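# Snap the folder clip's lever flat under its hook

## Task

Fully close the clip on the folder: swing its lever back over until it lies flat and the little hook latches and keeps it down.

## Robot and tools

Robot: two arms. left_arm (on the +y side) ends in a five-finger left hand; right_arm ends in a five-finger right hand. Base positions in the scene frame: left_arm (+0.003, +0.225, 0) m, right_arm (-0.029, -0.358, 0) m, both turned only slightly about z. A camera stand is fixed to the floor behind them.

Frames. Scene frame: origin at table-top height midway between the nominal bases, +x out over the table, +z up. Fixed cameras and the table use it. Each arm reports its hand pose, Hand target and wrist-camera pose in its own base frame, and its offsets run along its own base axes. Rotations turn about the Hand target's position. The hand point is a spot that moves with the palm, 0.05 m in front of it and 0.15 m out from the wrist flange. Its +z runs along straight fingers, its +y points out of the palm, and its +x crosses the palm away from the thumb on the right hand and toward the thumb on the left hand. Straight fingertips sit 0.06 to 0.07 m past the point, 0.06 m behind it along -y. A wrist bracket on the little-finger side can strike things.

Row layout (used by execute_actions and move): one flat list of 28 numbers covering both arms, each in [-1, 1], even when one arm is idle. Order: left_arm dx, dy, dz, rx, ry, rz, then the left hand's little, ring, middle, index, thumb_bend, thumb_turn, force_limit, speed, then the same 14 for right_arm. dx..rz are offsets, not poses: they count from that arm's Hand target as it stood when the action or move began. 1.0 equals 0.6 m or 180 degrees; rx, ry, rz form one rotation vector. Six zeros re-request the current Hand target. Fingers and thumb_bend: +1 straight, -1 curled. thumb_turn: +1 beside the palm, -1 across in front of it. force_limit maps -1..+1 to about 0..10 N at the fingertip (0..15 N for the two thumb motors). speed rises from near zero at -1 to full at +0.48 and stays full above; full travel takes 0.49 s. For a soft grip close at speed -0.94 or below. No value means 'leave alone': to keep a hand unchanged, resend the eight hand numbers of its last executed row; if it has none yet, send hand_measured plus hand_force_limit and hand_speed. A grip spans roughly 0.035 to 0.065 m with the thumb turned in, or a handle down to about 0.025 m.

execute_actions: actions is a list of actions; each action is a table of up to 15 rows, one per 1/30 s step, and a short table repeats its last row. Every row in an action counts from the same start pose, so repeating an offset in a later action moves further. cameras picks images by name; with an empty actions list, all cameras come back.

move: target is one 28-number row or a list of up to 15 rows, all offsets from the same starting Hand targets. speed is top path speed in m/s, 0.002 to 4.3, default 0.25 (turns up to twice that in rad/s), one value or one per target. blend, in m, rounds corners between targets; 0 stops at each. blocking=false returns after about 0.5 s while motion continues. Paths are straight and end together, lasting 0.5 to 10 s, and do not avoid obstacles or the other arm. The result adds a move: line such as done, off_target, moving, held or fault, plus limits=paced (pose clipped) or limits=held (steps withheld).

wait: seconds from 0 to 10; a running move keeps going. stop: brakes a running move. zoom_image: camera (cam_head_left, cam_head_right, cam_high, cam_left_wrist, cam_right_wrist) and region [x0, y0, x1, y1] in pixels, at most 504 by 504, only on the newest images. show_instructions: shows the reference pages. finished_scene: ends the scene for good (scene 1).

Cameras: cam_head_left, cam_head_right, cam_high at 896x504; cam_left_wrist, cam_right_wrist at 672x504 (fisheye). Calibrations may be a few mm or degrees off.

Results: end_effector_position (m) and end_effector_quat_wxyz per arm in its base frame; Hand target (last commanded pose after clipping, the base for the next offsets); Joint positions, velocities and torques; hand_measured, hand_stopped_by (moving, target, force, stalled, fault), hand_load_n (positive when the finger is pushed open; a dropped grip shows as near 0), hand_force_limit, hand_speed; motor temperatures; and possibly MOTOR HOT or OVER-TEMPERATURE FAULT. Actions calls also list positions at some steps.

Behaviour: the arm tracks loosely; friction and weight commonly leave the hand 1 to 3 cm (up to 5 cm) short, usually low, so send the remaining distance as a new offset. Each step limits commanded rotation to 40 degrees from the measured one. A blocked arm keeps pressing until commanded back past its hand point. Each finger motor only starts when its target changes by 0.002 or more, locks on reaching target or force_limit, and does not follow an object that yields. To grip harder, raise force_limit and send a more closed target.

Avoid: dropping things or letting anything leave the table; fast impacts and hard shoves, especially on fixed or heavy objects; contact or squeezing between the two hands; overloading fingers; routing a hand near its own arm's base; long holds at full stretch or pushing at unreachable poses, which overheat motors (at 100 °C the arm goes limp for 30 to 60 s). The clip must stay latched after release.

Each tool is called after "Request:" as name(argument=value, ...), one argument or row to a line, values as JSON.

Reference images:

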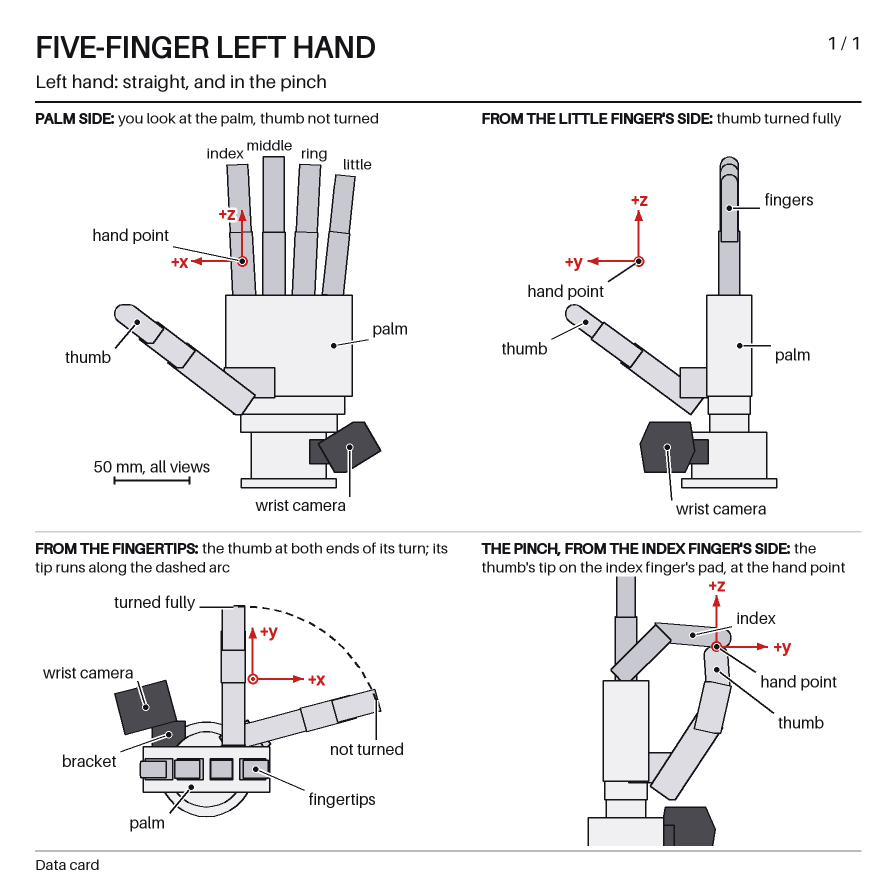

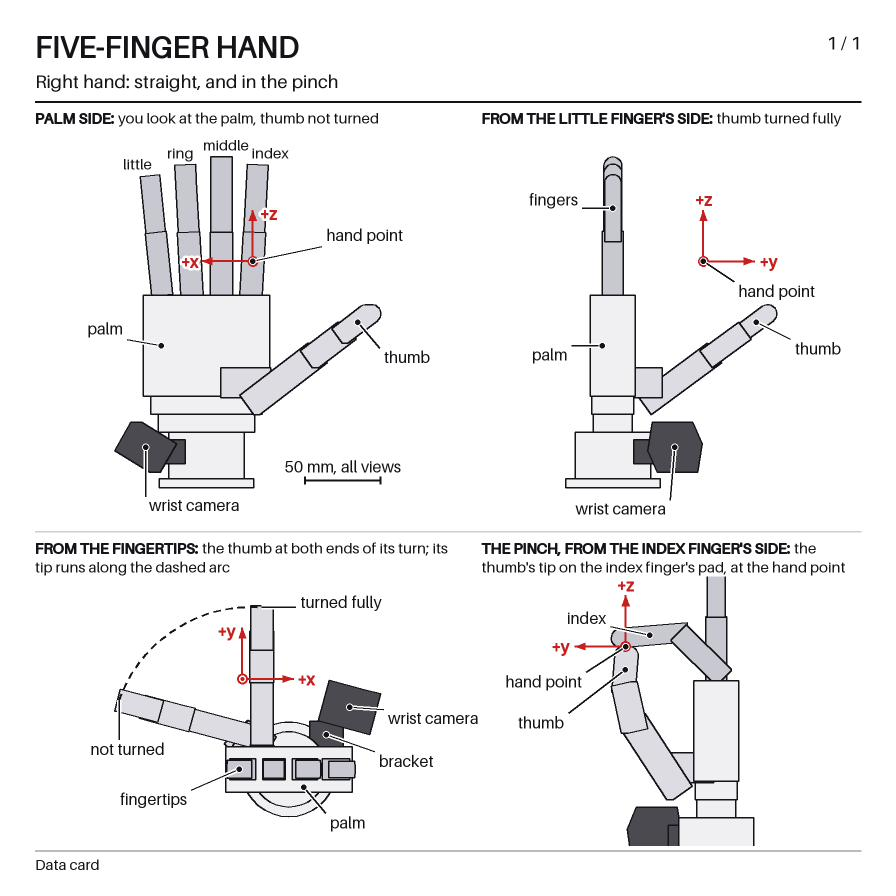

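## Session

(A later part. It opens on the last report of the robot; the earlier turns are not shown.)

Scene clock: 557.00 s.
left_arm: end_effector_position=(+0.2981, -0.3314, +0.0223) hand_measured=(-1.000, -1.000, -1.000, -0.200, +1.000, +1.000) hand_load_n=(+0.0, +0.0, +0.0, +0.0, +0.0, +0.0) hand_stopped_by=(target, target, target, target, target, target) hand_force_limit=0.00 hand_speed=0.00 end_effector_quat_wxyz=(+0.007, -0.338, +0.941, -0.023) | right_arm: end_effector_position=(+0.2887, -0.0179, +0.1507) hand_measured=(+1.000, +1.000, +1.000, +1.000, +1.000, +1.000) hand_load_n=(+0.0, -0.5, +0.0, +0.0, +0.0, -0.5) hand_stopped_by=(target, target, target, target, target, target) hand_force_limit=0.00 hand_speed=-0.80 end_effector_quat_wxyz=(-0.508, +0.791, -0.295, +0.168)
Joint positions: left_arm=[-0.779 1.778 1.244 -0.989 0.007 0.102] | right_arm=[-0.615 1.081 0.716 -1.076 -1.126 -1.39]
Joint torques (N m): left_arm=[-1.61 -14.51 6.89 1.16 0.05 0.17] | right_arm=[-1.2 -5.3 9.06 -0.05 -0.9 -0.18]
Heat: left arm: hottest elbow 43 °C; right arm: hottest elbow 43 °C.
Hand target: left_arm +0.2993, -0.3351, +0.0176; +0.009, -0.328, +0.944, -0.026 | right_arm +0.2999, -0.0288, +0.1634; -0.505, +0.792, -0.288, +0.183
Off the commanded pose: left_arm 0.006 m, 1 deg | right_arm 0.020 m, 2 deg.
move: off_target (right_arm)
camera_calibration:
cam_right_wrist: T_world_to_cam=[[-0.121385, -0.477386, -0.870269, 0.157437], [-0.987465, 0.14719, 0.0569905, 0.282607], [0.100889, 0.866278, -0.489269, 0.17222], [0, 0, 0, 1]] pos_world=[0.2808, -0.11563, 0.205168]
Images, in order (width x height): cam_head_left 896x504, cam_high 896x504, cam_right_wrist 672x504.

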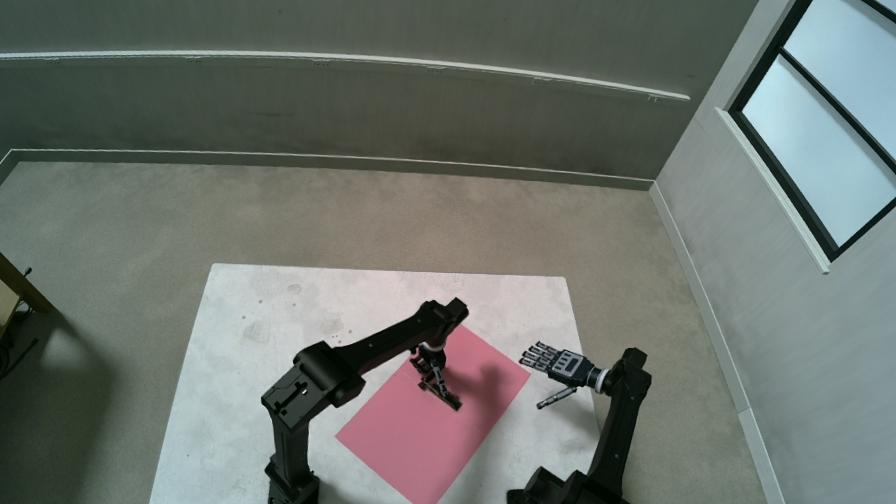

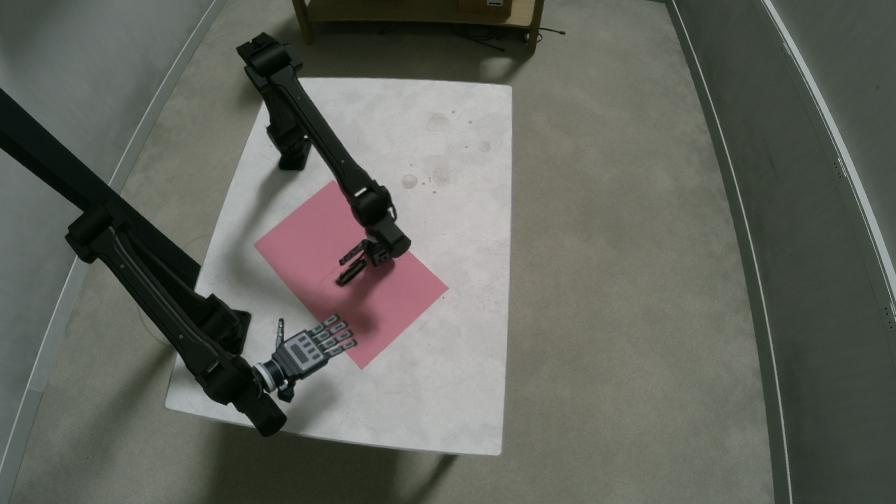

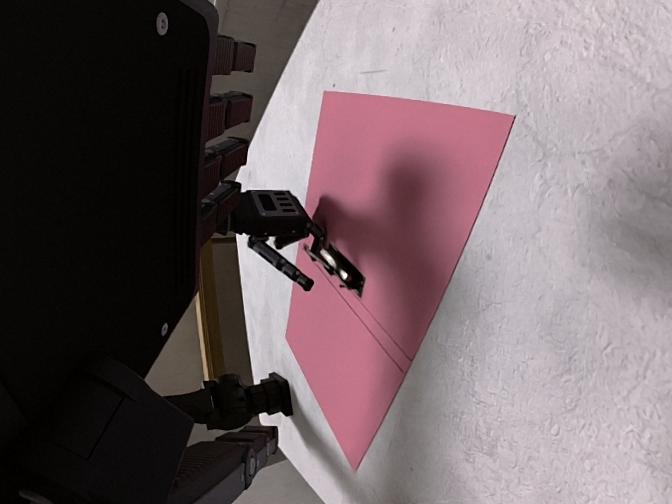

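Request:
move(
  target=[-0.0048, -0.0045, 0.054, 0, 0, 0, -1, -1, -1, -0.2, 1, 1, 0, 0.0, 0, 0, 0, 0, 0, 0, 1, 1, 1, 1, 1, 1, 0, -0.8],
  speed=0.06,
  cameras=["cam_right_wrist", "cam_head_left", "cam_high"],
)

Request:
zoom_image(
  camera="cam_right_wrist",
  region=[275, 200, 375, 280],
)

Request:
zoom_image(
  camera="cam_head_left",
  region=[380, 345, 470, 415],
)

Scene clock: 569.17 s.
left_arm: end_effector_position=(+0.2875, -0.3221, +0.0261) hand_measured=(-1.000, -1.000, -1.000, -0.200, +1.000, +1.000) hand_load_n=(+0.0, +0.0, +0.0, +0.0, +0.0, +0.0) hand_stopped_by=(target, target, target, target, target, target) hand_force_limit=0.00 hand_speed=0.00 end_effector_quat_wxyz=(-0.004, -0.337, +0.941, +0.000) | right_arm: end_effector_position=(+0.2887, -0.0179, +0.1507) hand_measured=(+1.000, +1.000, +1.000, +1.000, +1.000, +1.000) hand_load_n=(+0.0, +0.0, +0.0, +0.0, +0.0, -0.5) hand_stopped_by=(target, target, target, target, target, target) hand_force_limit=0.00 hand_speed=-0.80 end_effector_quat_wxyz=(-0.508, +0.791, -0.295, +0.168)
Joint positions: left_arm=[-0.781 1.776 1.244 -1.042 0.007 0.102] | right_arm=[-0.615 1.081 0.716 -1.076 -1.126 -1.39]
Joint torques (N m): left_arm=[-1.9 -17.79 9.18 -0.13 -0.06 0.05] | right_arm=[-0.85 -4.72 9.22 0.14 -0.96 -0.07]
Motor temperatures (°C): left_arm=[29 28 42 26 25 25] | right_arm=[23 29 44 27 27 25]
Heat: left arm: hottest elbow 42 °C; right arm: hottest elbow 44 °C.
Hand target: left_arm +0.2964, -0.3378, +0.0499; +0.009, -0.328, +0.944, -0.025 | right_arm +0.2999, -0.0288, +0.1634; -0.505, +0.792, -0.288, +0.183
Off the commanded pose: left_arm 0.030 m, 3 deg | right_arm 0.020 m, 2 deg.
move: off_target (left_arm, right_arm)
camera_calibration:
cam_right_wrist: T_world_to_cam=[[-0.121385, -0.477386, -0.870269, 0.157437], [-0.987465, 0.14719, 0.0569905, 0.282607], [0.100889, 0.866278, -0.489269, 0.17222], [0, 0, 0, 1]] pos_world=[0.2808, -0.11563, 0.205168]
Images, in order (width x height): cam_head_left 896x504, cam_high 896x504, cam_right_wrist 672x504.

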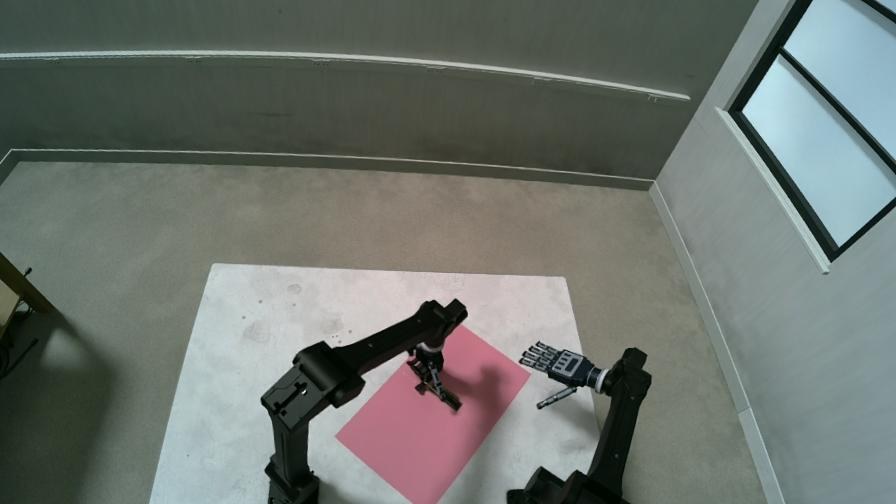

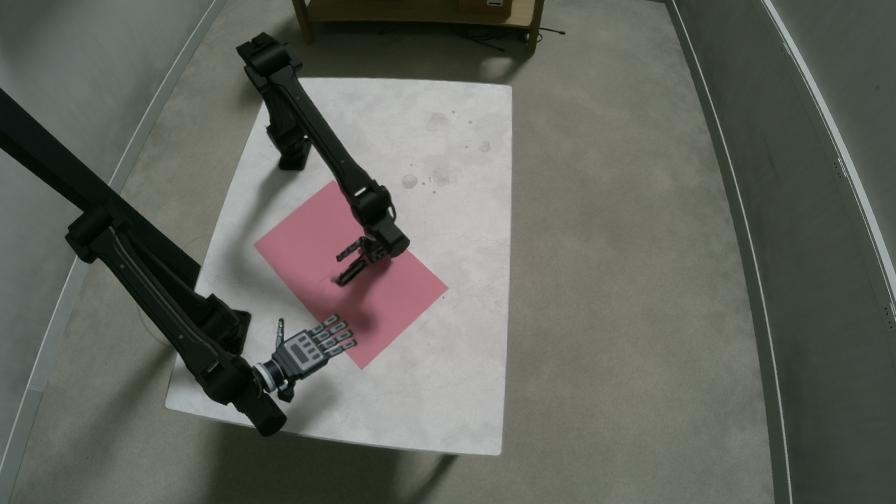

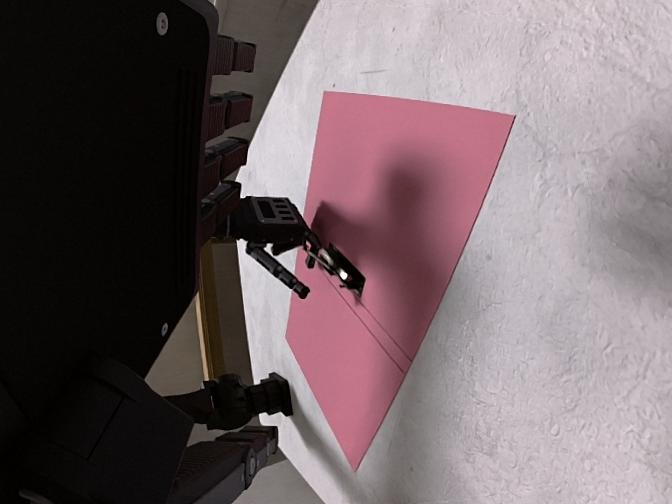

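Scaled by 5.040 from the camera's 672x504 image, which has a finer 960x720 frame.

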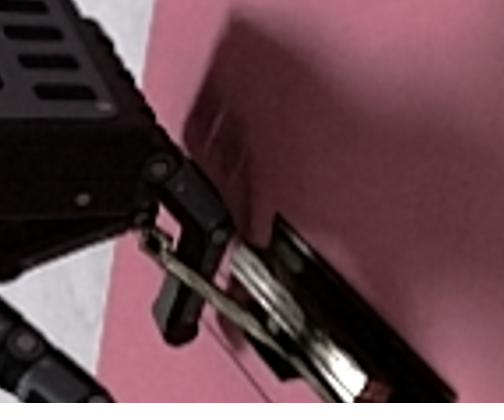

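Scaled by 5.600 from the camera's 896x504 image, which has a finer 1280x720 frame.

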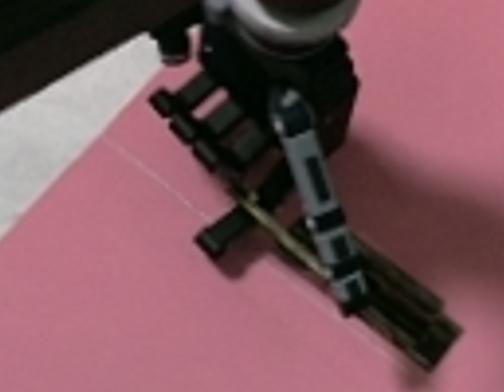

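Request:
move(
  target=[0.0, 0.0, 0.025, 0, 0, 0, -1, -1, -1, -0.2, 1, 1, 0, 0.0, 0, 0, 0, 0, 0, 0, 1, 1, 1, 1, 1, 1, 0, -0.8],
  speed=0.05,
  cameras=["cam_right_wrist", "cam_head_left"],
)

Request:
zoom_image(
  camera="cam_right_wrist",
  region=[275, 200, 375, 280],
)

Request:
zoom_image(
  camera="cam_head_left",
  region=[380, 345, 470, 415],
)

Scene clock: 574.57 s.
left_arm: end_effector_position=(+0.2839, -0.3194, +0.0385) hand_measured=(-1.000, -1.000, -1.000, -0.200, +1.000, +1.000) hand_load_n=(+0.0, +0.5, +0.0, +0.5, +0.0, +0.0) hand_stopped_by=(target, target, target, target, target, target) hand_force_limit=0.00 hand_speed=0.00 end_effector_quat_wxyz=(-0.006, -0.336, +0.942, +0.004) | right_arm: end_effector_position=(+0.2887, -0.0179, +0.1507) hand_measured=(+1.000, +1.000, +1.000, +1.000, +1.000, +1.000) hand_load_n=(+0.0, +0.0, +0.0, +0.0, +0.0, +0.0) hand_stopped_by=(target, target, target, target, target, target) hand_force_limit=0.00 hand_speed=-0.80 end_effector_quat_wxyz=(-0.508, +0.791, -0.295, +0.168)
Joint positions: left_arm=[-0.783 1.756 1.252 -1.079 0.007 0.102] | right_arm=[-0.615 1.081 0.716 -1.076 -1.126 -1.39]
Joint torques (N m): left_arm=[-0.73 -17.61 9.8 -0.13 0.01 0.12] | right_arm=[-1.14 -5.19 9.11 0.09 -0.98 -0.1]
Heat: left arm: hottest elbow 42 °C; right arm: hottest elbow 44 °C.
Hand target: left_arm +0.2964, -0.3378, +0.0649; +0.009, -0.328, +0.944, -0.025 | right_arm +0.2999, -0.0288, +0.1634; -0.505, +0.792, -0.288, +0.183
Off the commanded pose: left_arm 0.034 m, 4 deg | right_arm 0.020 m, 2 deg.
move: off_target (left_arm, right_arm)
camera_calibration:
cam_right_wrist: T_world_to_cam=[[-0.121385, -0.477386, -0.870269, 0.157437], [-0.987465, 0.14719, 0.0569905, 0.282607], [0.100889, 0.866278, -0.489269, 0.17222], [0, 0, 0, 1]] pos_world=[0.2808, -0.11563, 0.205168]
Images, in order (width x height): cam_head_left 896x504, cam_right_wrist 672x504.

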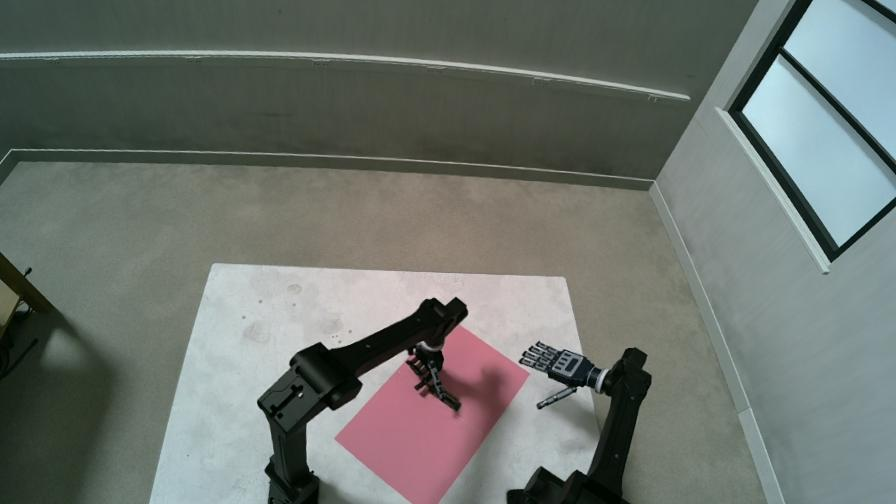

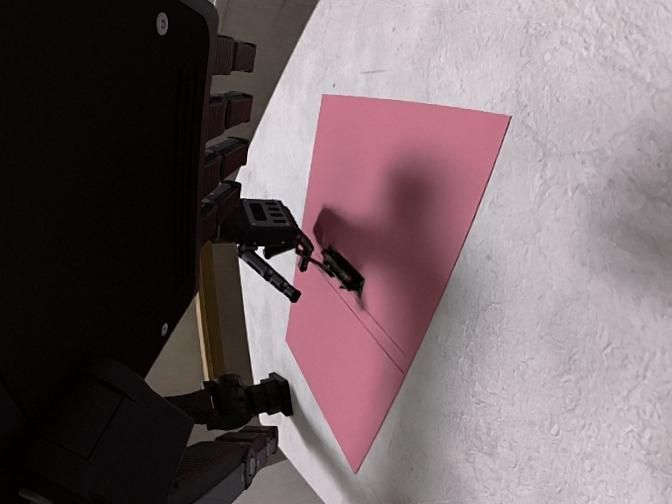

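Scaled by 5.040 from the camera's 672x504 image, which has a finer 960x720 frame.

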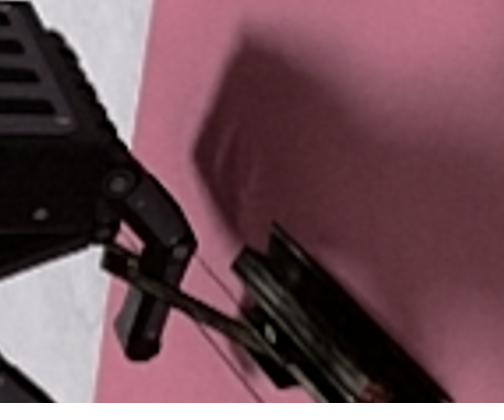

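Scaled by 5.600 from the camera's 896x504 image, which has a finer 1280x720 frame.

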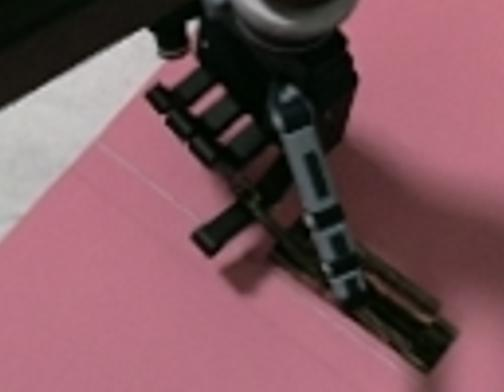

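Request:
move(
  target=[-0.0053, -0.0257, 0.0268, 0, 0, -0.011, -1, -1, -1, -0.2, 1, 1, 0, 0.0, 0, 0, 0, 0, 0, 0, 1, 1, 1, 1, 1, 1, 0, -0.8],
  speed=0.06,
  cameras=["cam_right_wrist", "cam_head_left", "cam_high"],
)

Request:
zoom_image(
  camera="cam_right_wrist",
  region=[275, 200, 375, 280],
)

Request:
zoom_image(
  camera="cam_head_left",
  region=[380, 345, 470, 415],
)

Scene clock: 584.93 s.
left_arm: end_effector_position=(+0.2816, -0.3364, +0.0568) hand_measured=(-1.000, -1.000, -1.000, -0.200, +1.000, +1.000) hand_load_n=(+0.0, +0.0, +0.0, +0.0, +0.0, +0.0) hand_stopped_by=(target, target, target, target, target, target) hand_force_limit=0.00 hand_speed=0.00 end_effector_quat_wxyz=(-0.004, -0.322, +0.947, +0.001) | right_arm: end_effector_position=(+0.2887, -0.0179, +0.1507) hand_measured=(+1.000, +1.000, +1.000, +1.000, +1.000, +1.000) hand_load_n=(+0.0, +0.0, +0.0, +0.0, +0.0, -0.5) hand_stopped_by=(target, target, target, target, target, target) hand_force_limit=0.00 hand_speed=-0.80 end_effector_quat_wxyz=(-0.508, +0.791, -0.295, +0.168)
Joint positions: left_arm=[-0.814 1.756 1.307 -1.128 0.007 0.102] | right_arm=[-0.615 1.081 0.716 -1.076 -1.126 -1.39]
Joint torques (N m): left_arm=[-2.08 -17.49 10.15 -0.05 0.01 0.04] | right_arm=[-1.26 -4.37 9.22 0.17 -0.94 -0.11]
Heat: left arm: hottest elbow 43 °C; right arm: hottest elbow 44 °C.
Hand target: left_arm +0.2932, -0.3533, +0.0810; +0.008, -0.311, +0.950, -0.026 | right_arm +0.2999, -0.0288, +0.1634; -0.505, +0.792, -0.288, +0.183
Off the commanded pose: left_arm 0.032 m, 4 deg | right_arm 0.020 m, 2 deg.
move: off_target (left_arm, right_arm)
camera_calibration:
cam_right_wrist: T_world_to_cam=[[-0.121385, -0.477386, -0.870269, 0.157437], [-0.987465, 0.14719, 0.0569905, 0.282607], [0.100889, 0.866278, -0.489269, 0.17222], [0, 0, 0, 1]] pos_world=[0.2808, -0.11563, 0.205168]
Images, in order (width x height): cam_head_left 896x504, cam_high 896x504, cam_right_wrist 672x504.

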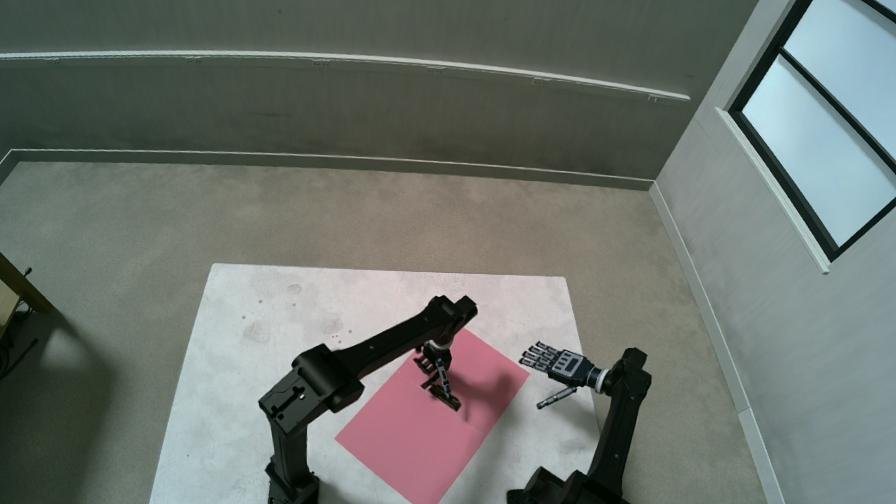

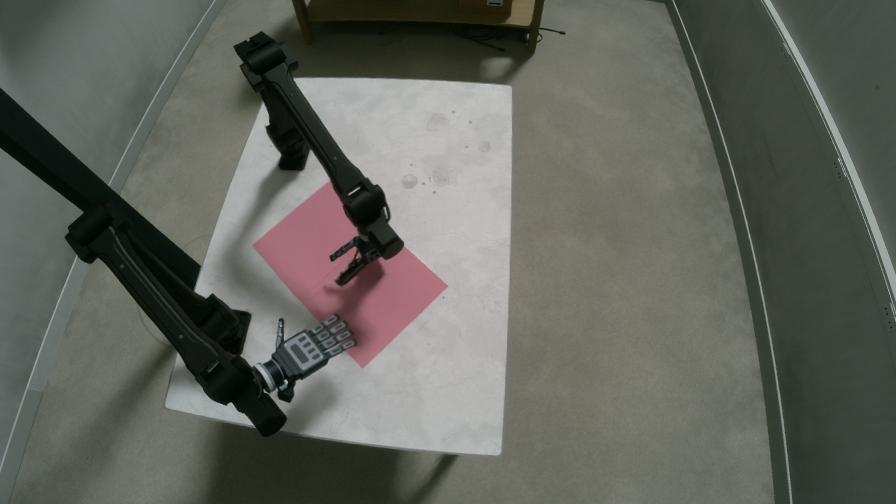

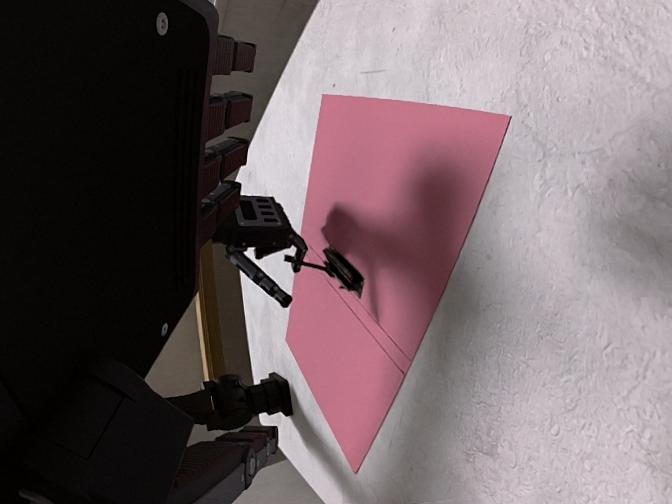

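Scaled by 5.040 from the camera's 672x504 image, which has a finer 960x720 frame.

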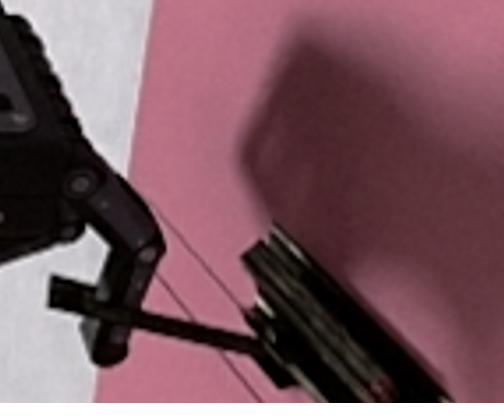

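Scaled by 5.600 from the camera's 896x504 image, which has a finer 1280x720 frame.

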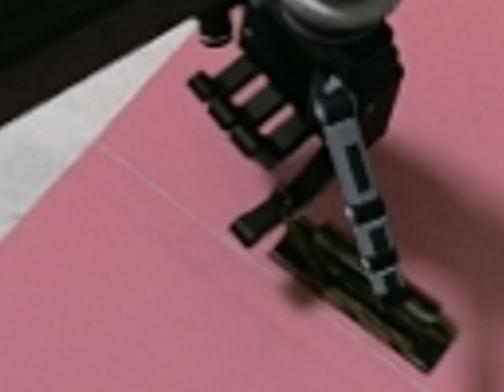

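Request:
move(
  target=[
    [-0.0235, -0.0273, 0.0195, 0, 0, -0.0155, -1, -1, -1, -0.2, 1, 1, 0, 0.0, 0, 0, 0, 0, 0, 0, 1, 1, 1, 1, 1, 1, 0, -0.8],
    [-0.0473, -0.0495, 0.0158, 0, 0, -0.0297, -1, -1, -1, -0.2, 1, 1, 0, 0.0, 0, 0, 0, 0, 0, 0, 1, 1, 1, 1, 1, 1, 0, -0.8],
  ],
  speed=0.05,
  blend=[0.01, 0],
  cameras=["cam_right_wrist", "cam_head_left", "cam_high"],
)

Request:
zoom_image(
  camera="cam_right_wrist",
  region=[275, 200, 375, 300],
)

Request:
zoom_image(
  camera="cam_head_left",
  region=[380, 345, 470, 415],
)

Scene clock: 607.10 s.
left_arm: end_effector_position=(+0.2548, -0.3660, +0.0688) hand_measured=(-1.000, -1.000, -1.000, -0.200, +1.000, +1.000) hand_load_n=(+0.0, +0.0, +0.0, +0.0, +0.0, +0.0) hand_stopped_by=(target, target, target, target, target, target) hand_force_limit=0.00 hand_speed=0.00 end_effector_quat_wxyz=(-0.003, -0.278, +0.961, -0.001) | right_arm: end_effector_position=(+0.2887, -0.0179, +0.1507) hand_measured=(+1.000, +1.000, +1.000, +1.000, +1.000, +1.000) hand_load_n=(+0.0, +0.0, +0.0, -0.5, +0.0, +0.0) hand_stopped_by=(target, target, target, target, target, target) hand_force_limit=0.00 hand_speed=-0.80 end_effector_quat_wxyz=(-0.508, +0.791, -0.295, +0.168)
Joint positions: left_arm=[-0.904 1.756 1.343 -1.158 0.006 0.103] | right_arm=[-0.615 1.081 0.716 -1.076 -1.126 -1.39]
Joint torques (N m): left_arm=[-0.73 -16.32 10.52 0.13 0.03 0.13] | right_arm=[-0.67 -5.3 9.11 0.32 -0.94 -0.08]
Heat: left arm: hottest elbow 44 °C; right arm: hottest elbow 44 °C.
Hand target: left_arm +0.2648, -0.3830, +0.0904; +0.007, -0.267, +0.963, -0.026 | right_arm +0.2999, -0.0288, +0.1634; -0.505, +0.792, -0.288, +0.183
Off the commanded pose: left_arm 0.029 m, 3 deg | right_arm 0.020 m, 2 deg.
move: off_target (left_arm, right_arm)
camera_calibration:
cam_right_wrist: T_world_to_cam=[[-0.121385, -0.477386, -0.870269, 0.157437], [-0.987465, 0.14719, 0.0569905, 0.282607], [0.100889, 0.866278, -0.489269, 0.17222], [0, 0, 0, 1]] pos_world=[0.2808, -0.11563, 0.205168]
Images, in order (width x height): cam_head_left 896x504, cam_high 896x504, cam_right_wrist 672x504.

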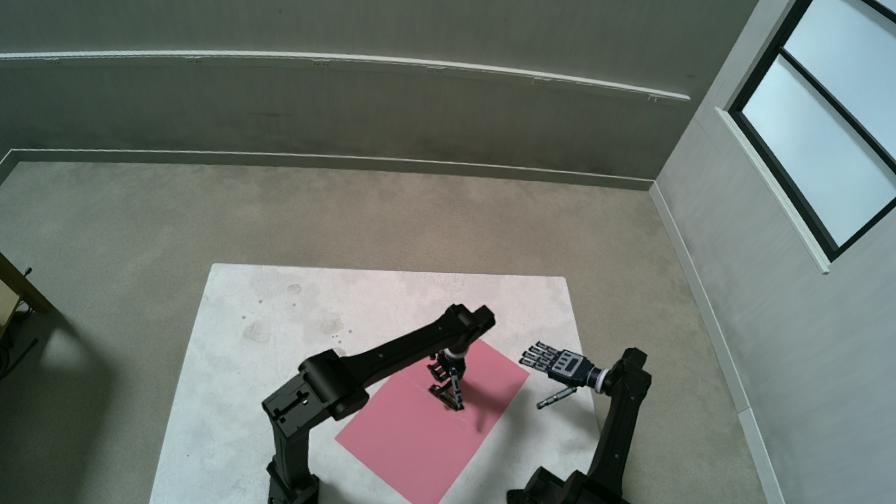

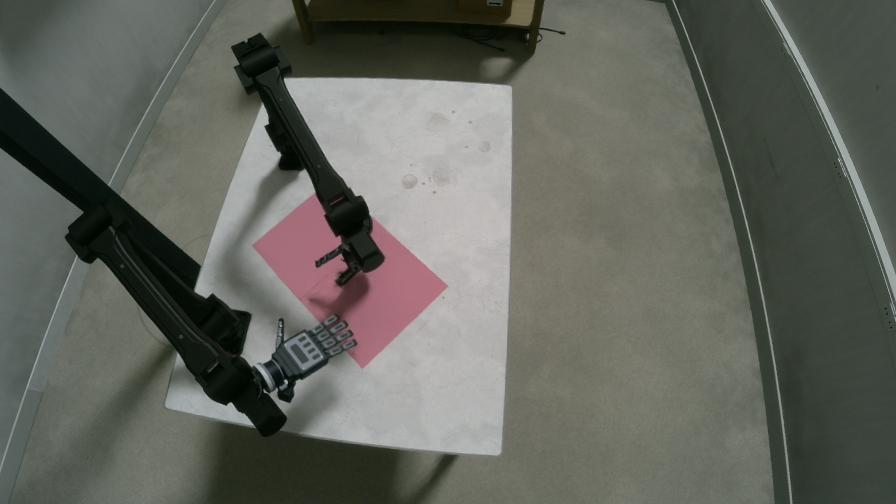

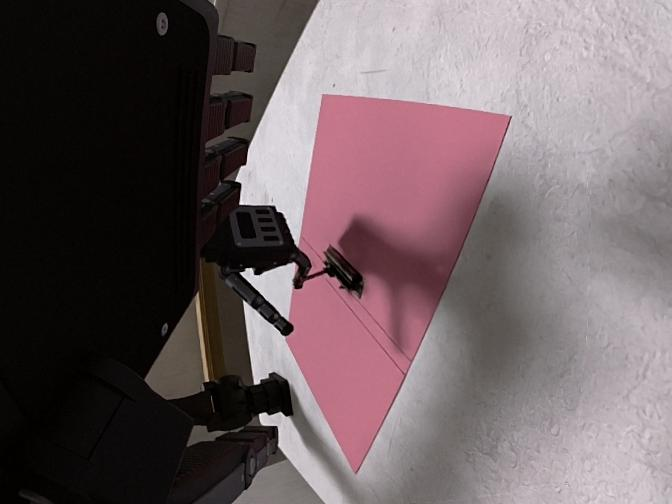

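Scaled by 5.040 from the camera's 672x504 image, which has a finer 960x720 frame.

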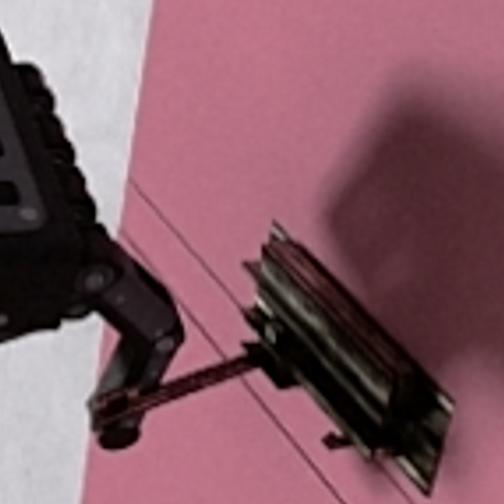

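Scaled by 5.600 from the camera's 896x504 image, which has a finer 1280x720 frame.

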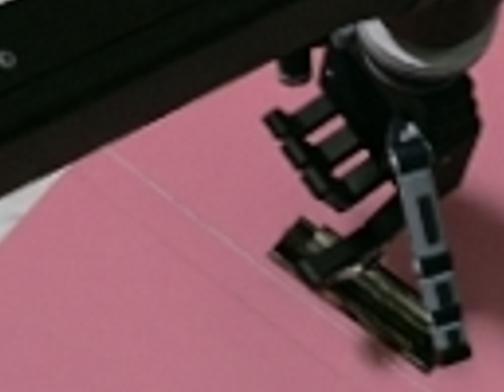

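Request:
move(
  target=[-0.0325, -0.0037, -0.0457, 0, 0, 0, -1, -1, -1, -0.2, 1, 1, 0, 0.0, 0, 0, 0, 0, 0, 0, 1, 1, 1, 1, 1, 1, 0, -0.8],
  speed=0.05,
  cameras=["cam_right_wrist", "cam_head_left", "cam_high"],
)

Request:
zoom_image(
  camera="cam_right_wrist",
  region=[275, 220, 375, 320],
)

Request:
zoom_image(
  camera="cam_head_left",
  region=[400, 355, 490, 425],
)

Scene clock: 618.77 s.
left_arm: end_effector_position=(+0.2464, -0.3771, +0.0598) hand_measured=(-1.000, -1.000, -1.000, -0.200, +1.000, +1.000) hand_load_n=(+0.0, +0.0, +0.0, -0.5, +0.0, +0.0) hand_stopped_by=(target, target, target, target, target, target) hand_force_limit=0.00 hand_speed=0.00 end_effector_quat_wxyz=(+0.003, -0.264, +0.964, -0.015) | right_arm: end_effector_position=(+0.2887, -0.0179, +0.1507) hand_measured=(+1.000, +1.000, +1.000, +1.000, +1.000, +1.000) hand_load_n=(-0.5, +0.0, +0.0, +0.0, +0.0, -0.5) hand_stopped_by=(target, target, target, target, target, target) hand_force_limit=0.00 hand_speed=-0.80 end_effector_quat_wxyz=(-0.508, +0.791, -0.295, +0.168)
Joint positions: left_arm=[-0.934 1.756 1.322 -1.108 0.006 0.103] | right_arm=[-0.615 1.081 0.716 -1.076 -1.126 -1.39]
Joint torques (N m): left_arm=[-1.44 -15.74 6.64 0.99 0.01 -0.22] | right_arm=[-0.73 -4.42 9.35 0.17 -0.91 -0.11]
Motor temperatures (°C): left_arm=[29 31 47 26 25 25] | right_arm=[23 29 44 27 28 25]
Heat: left arm: hottest elbow 47 °C; right arm: hottest elbow 44 °C.
Hand target: left_arm +0.2453, -0.3851, +0.0629; +0.007, -0.267, +0.963, -0.026 | right_arm +0.2999, -0.0288, +0.1634; -0.505, +0.792, -0.288, +0.183
Off the commanded pose: left_arm 0.009 m, 1 deg | right_arm 0.020 m, 2 deg.
move: off_target (right_arm)
camera_calibration:
cam_right_wrist: T_world_to_cam=[[-0.121385, -0.477386, -0.870269, 0.157437], [-0.987465, 0.14719, 0.0569905, 0.282607], [0.100889, 0.866278, -0.489269, 0.17222], [0, 0, 0, 1]] pos_world=[0.2808, -0.11563, 0.205168]
Images, in order (width x height): cam_head_left 896x504, cam_high 896x504, cam_right_wrist 672x504.

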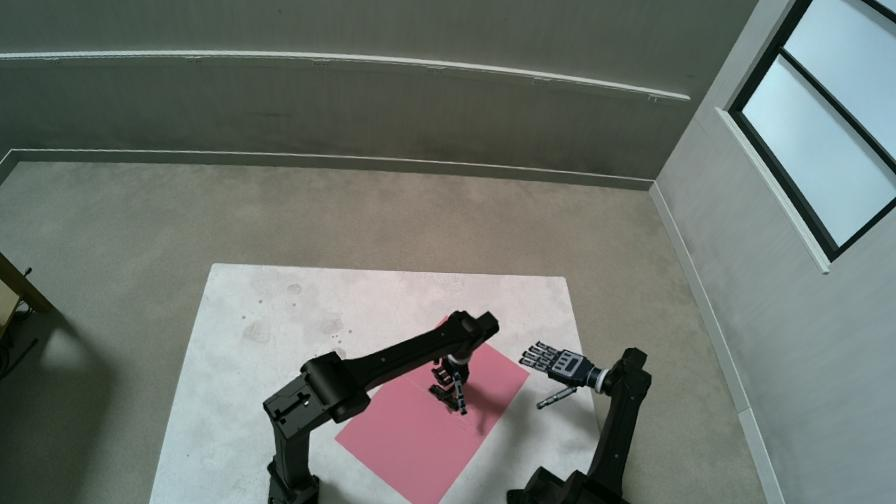

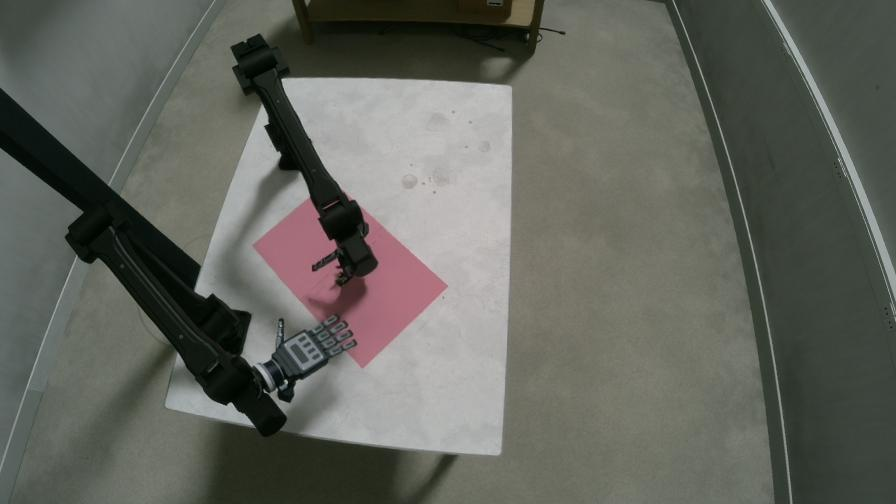

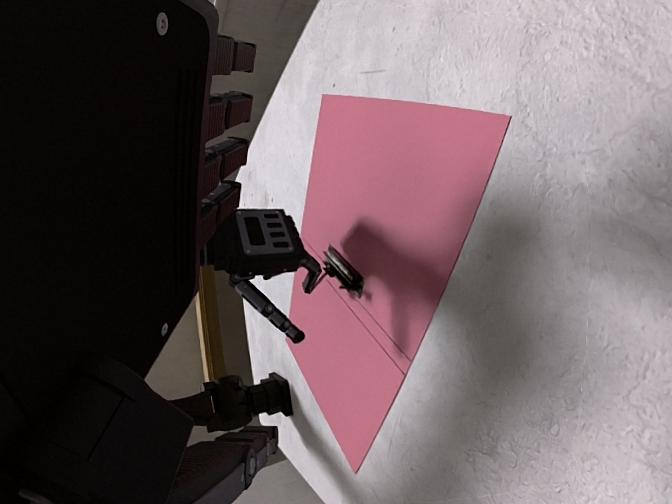

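Scaled by 5.040 from the camera's 672x504 image, which has a finer 960x720 frame.

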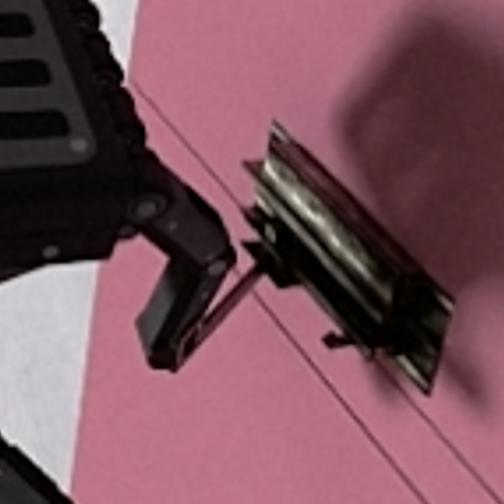

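Scaled by 5.600 from the camera's 896x504 image, which has a finer 1280x720 frame.

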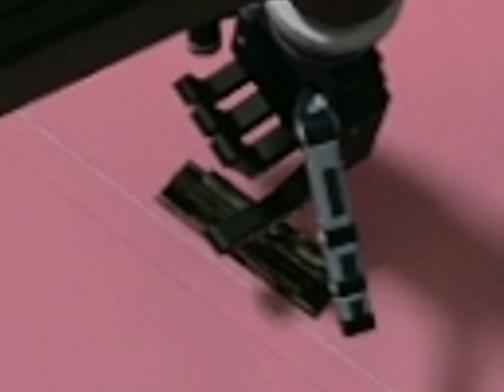

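Request:
move(
  target=[-0.0247, -0.0142, -0.0248, 0, 0, 0, -1, -1, -1, -0.2, 1, 1, 0, 0.0, 0, 0, 0, 0, 0, 0, 1, 1, 1, 1, 1, 1, 0, -0.8],
  speed=0.05,
  cameras=["cam_right_wrist", "cam_head_left", "cam_high"],
)

Request:
zoom_image(
  camera="cam_right_wrist",
  region=[275, 220, 375, 320],
)

Request:
zoom_image(
  camera="cam_head_left",
  region=[400, 355, 490, 425],
)

Scene clock: 625.30 s.
left_arm: end_effector_position=(+0.2345, -0.3869, +0.0515) hand_measured=(-1.000, -1.000, -1.000, -0.200, +1.000, +1.000) hand_load_n=(+0.0, +0.0, +0.0, -1.0, +0.0, +0.0) hand_stopped_by=(target, target, target, target, target, target) hand_force_limit=0.00 hand_speed=0.00 end_effector_quat_wxyz=(+0.006, -0.264, +0.964, -0.022) | right_arm: end_effector_position=(+0.2887, -0.0179, +0.1507) hand_measured=(+1.000, +1.000, +1.000, +1.000, +1.000, +1.000) hand_load_n=(+0.0, +0.0, +0.0, +0.0, +0.0, +0.0) hand_stopped_by=(target, target, target, target, target, target) hand_force_limit=0.00 hand_speed=-0.80 end_effector_quat_wxyz=(-0.508, +0.791, -0.295, +0.168)
Joint positions: left_arm=[-0.965 1.756 1.301 -1.069 0.003 0.071] | right_arm=[-0.615 1.081 0.716 -1.076 -1.126 -1.39]
Joint torques (N m): left_arm=[-2.61 -15.38 6.76 1.2 0.02 -0.19] | right_arm=[-1.61 -4.78 9.21 0.05 -0.93 -0.1]
Heat: left arm: hottest elbow 47 °C; right arm: hottest elbow 44 °C.
Hand target: left_arm +0.2305, -0.3936, +0.0481; +0.007, -0.267, +0.963, -0.026 | right_arm +0.2999, -0.0288, +0.1634; -0.505, +0.792, -0.288, +0.183
Off the commanded pose: left_arm 0.009 m, 1 deg | right_arm 0.020 m, 2 deg.
move: off_target (right_arm)
camera_calibration:
cam_right_wrist: T_world_to_cam=[[-0.121385, -0.477386, -0.870269, 0.157437], [-0.987465, 0.14719, 0.0569905, 0.282607], [0.100889, 0.866278, -0.489269, 0.17222], [0, 0, 0, 1]] pos_world=[0.2808, -0.11563, 0.205168]
Images, in order (width x height): cam_head_left 896x504, cam_high 896x504, cam_right_wrist 672x504.

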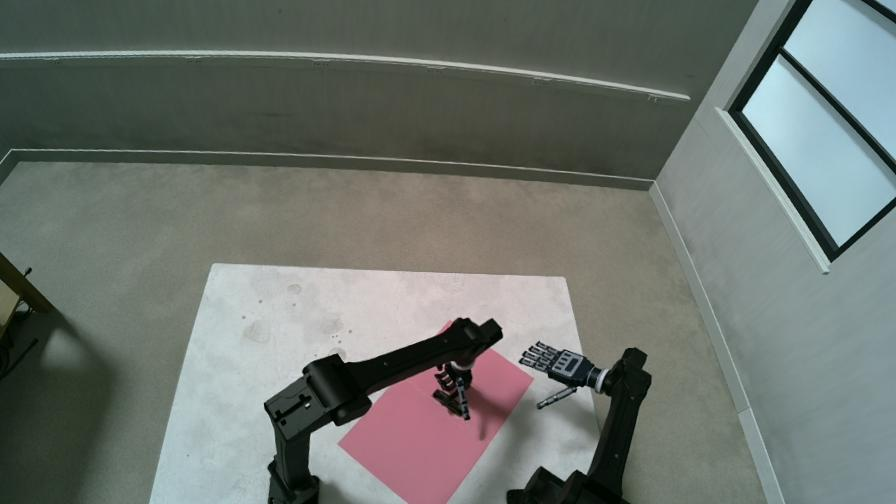

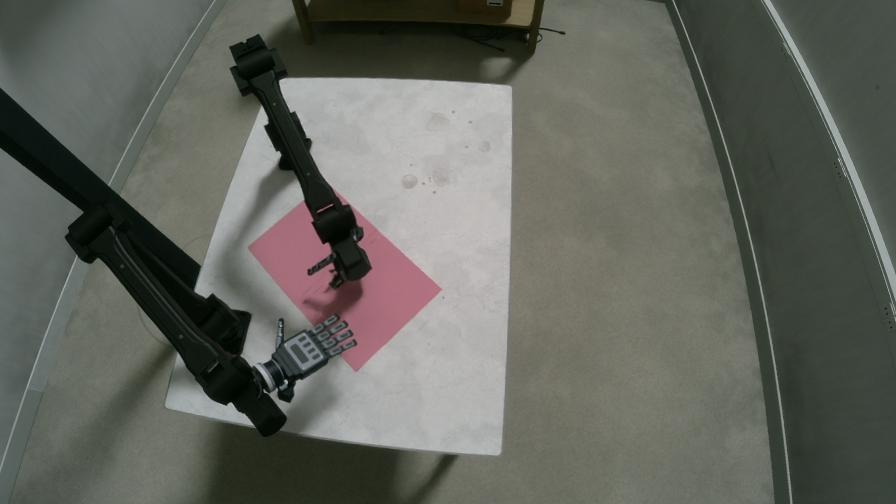

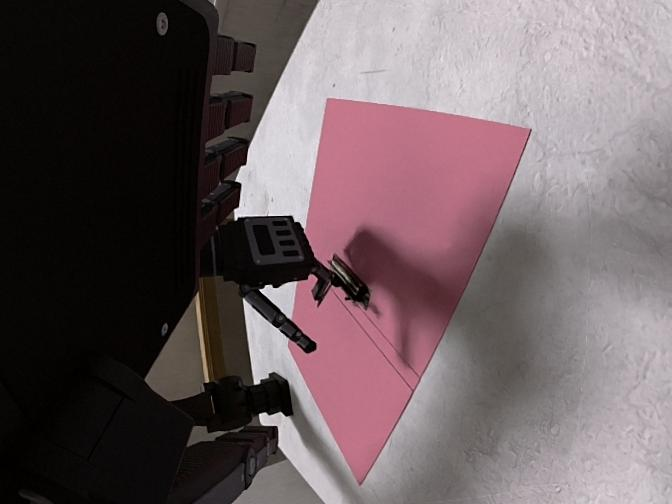

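Scaled by 5.040 from the camera's 672x504 image, which has a finer 960x720 frame.

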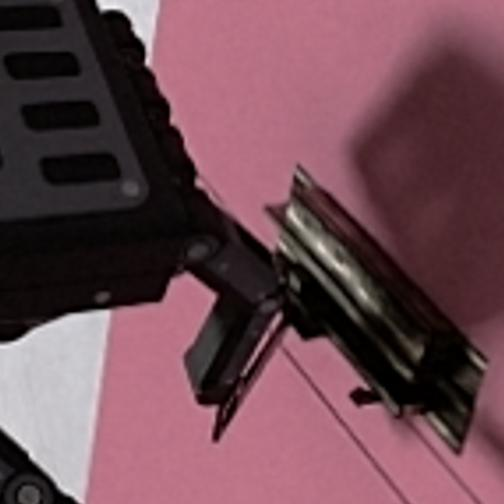

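Scaled by 5.600 from the camera's 896x504 image, which has a finer 1280x720 frame.

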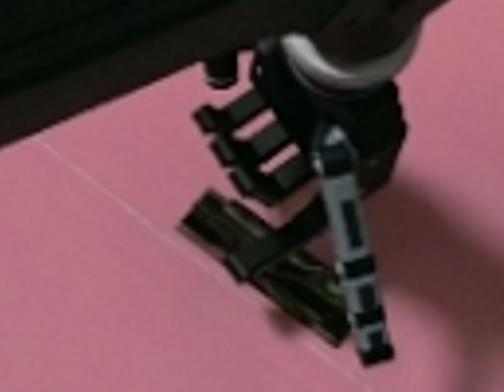

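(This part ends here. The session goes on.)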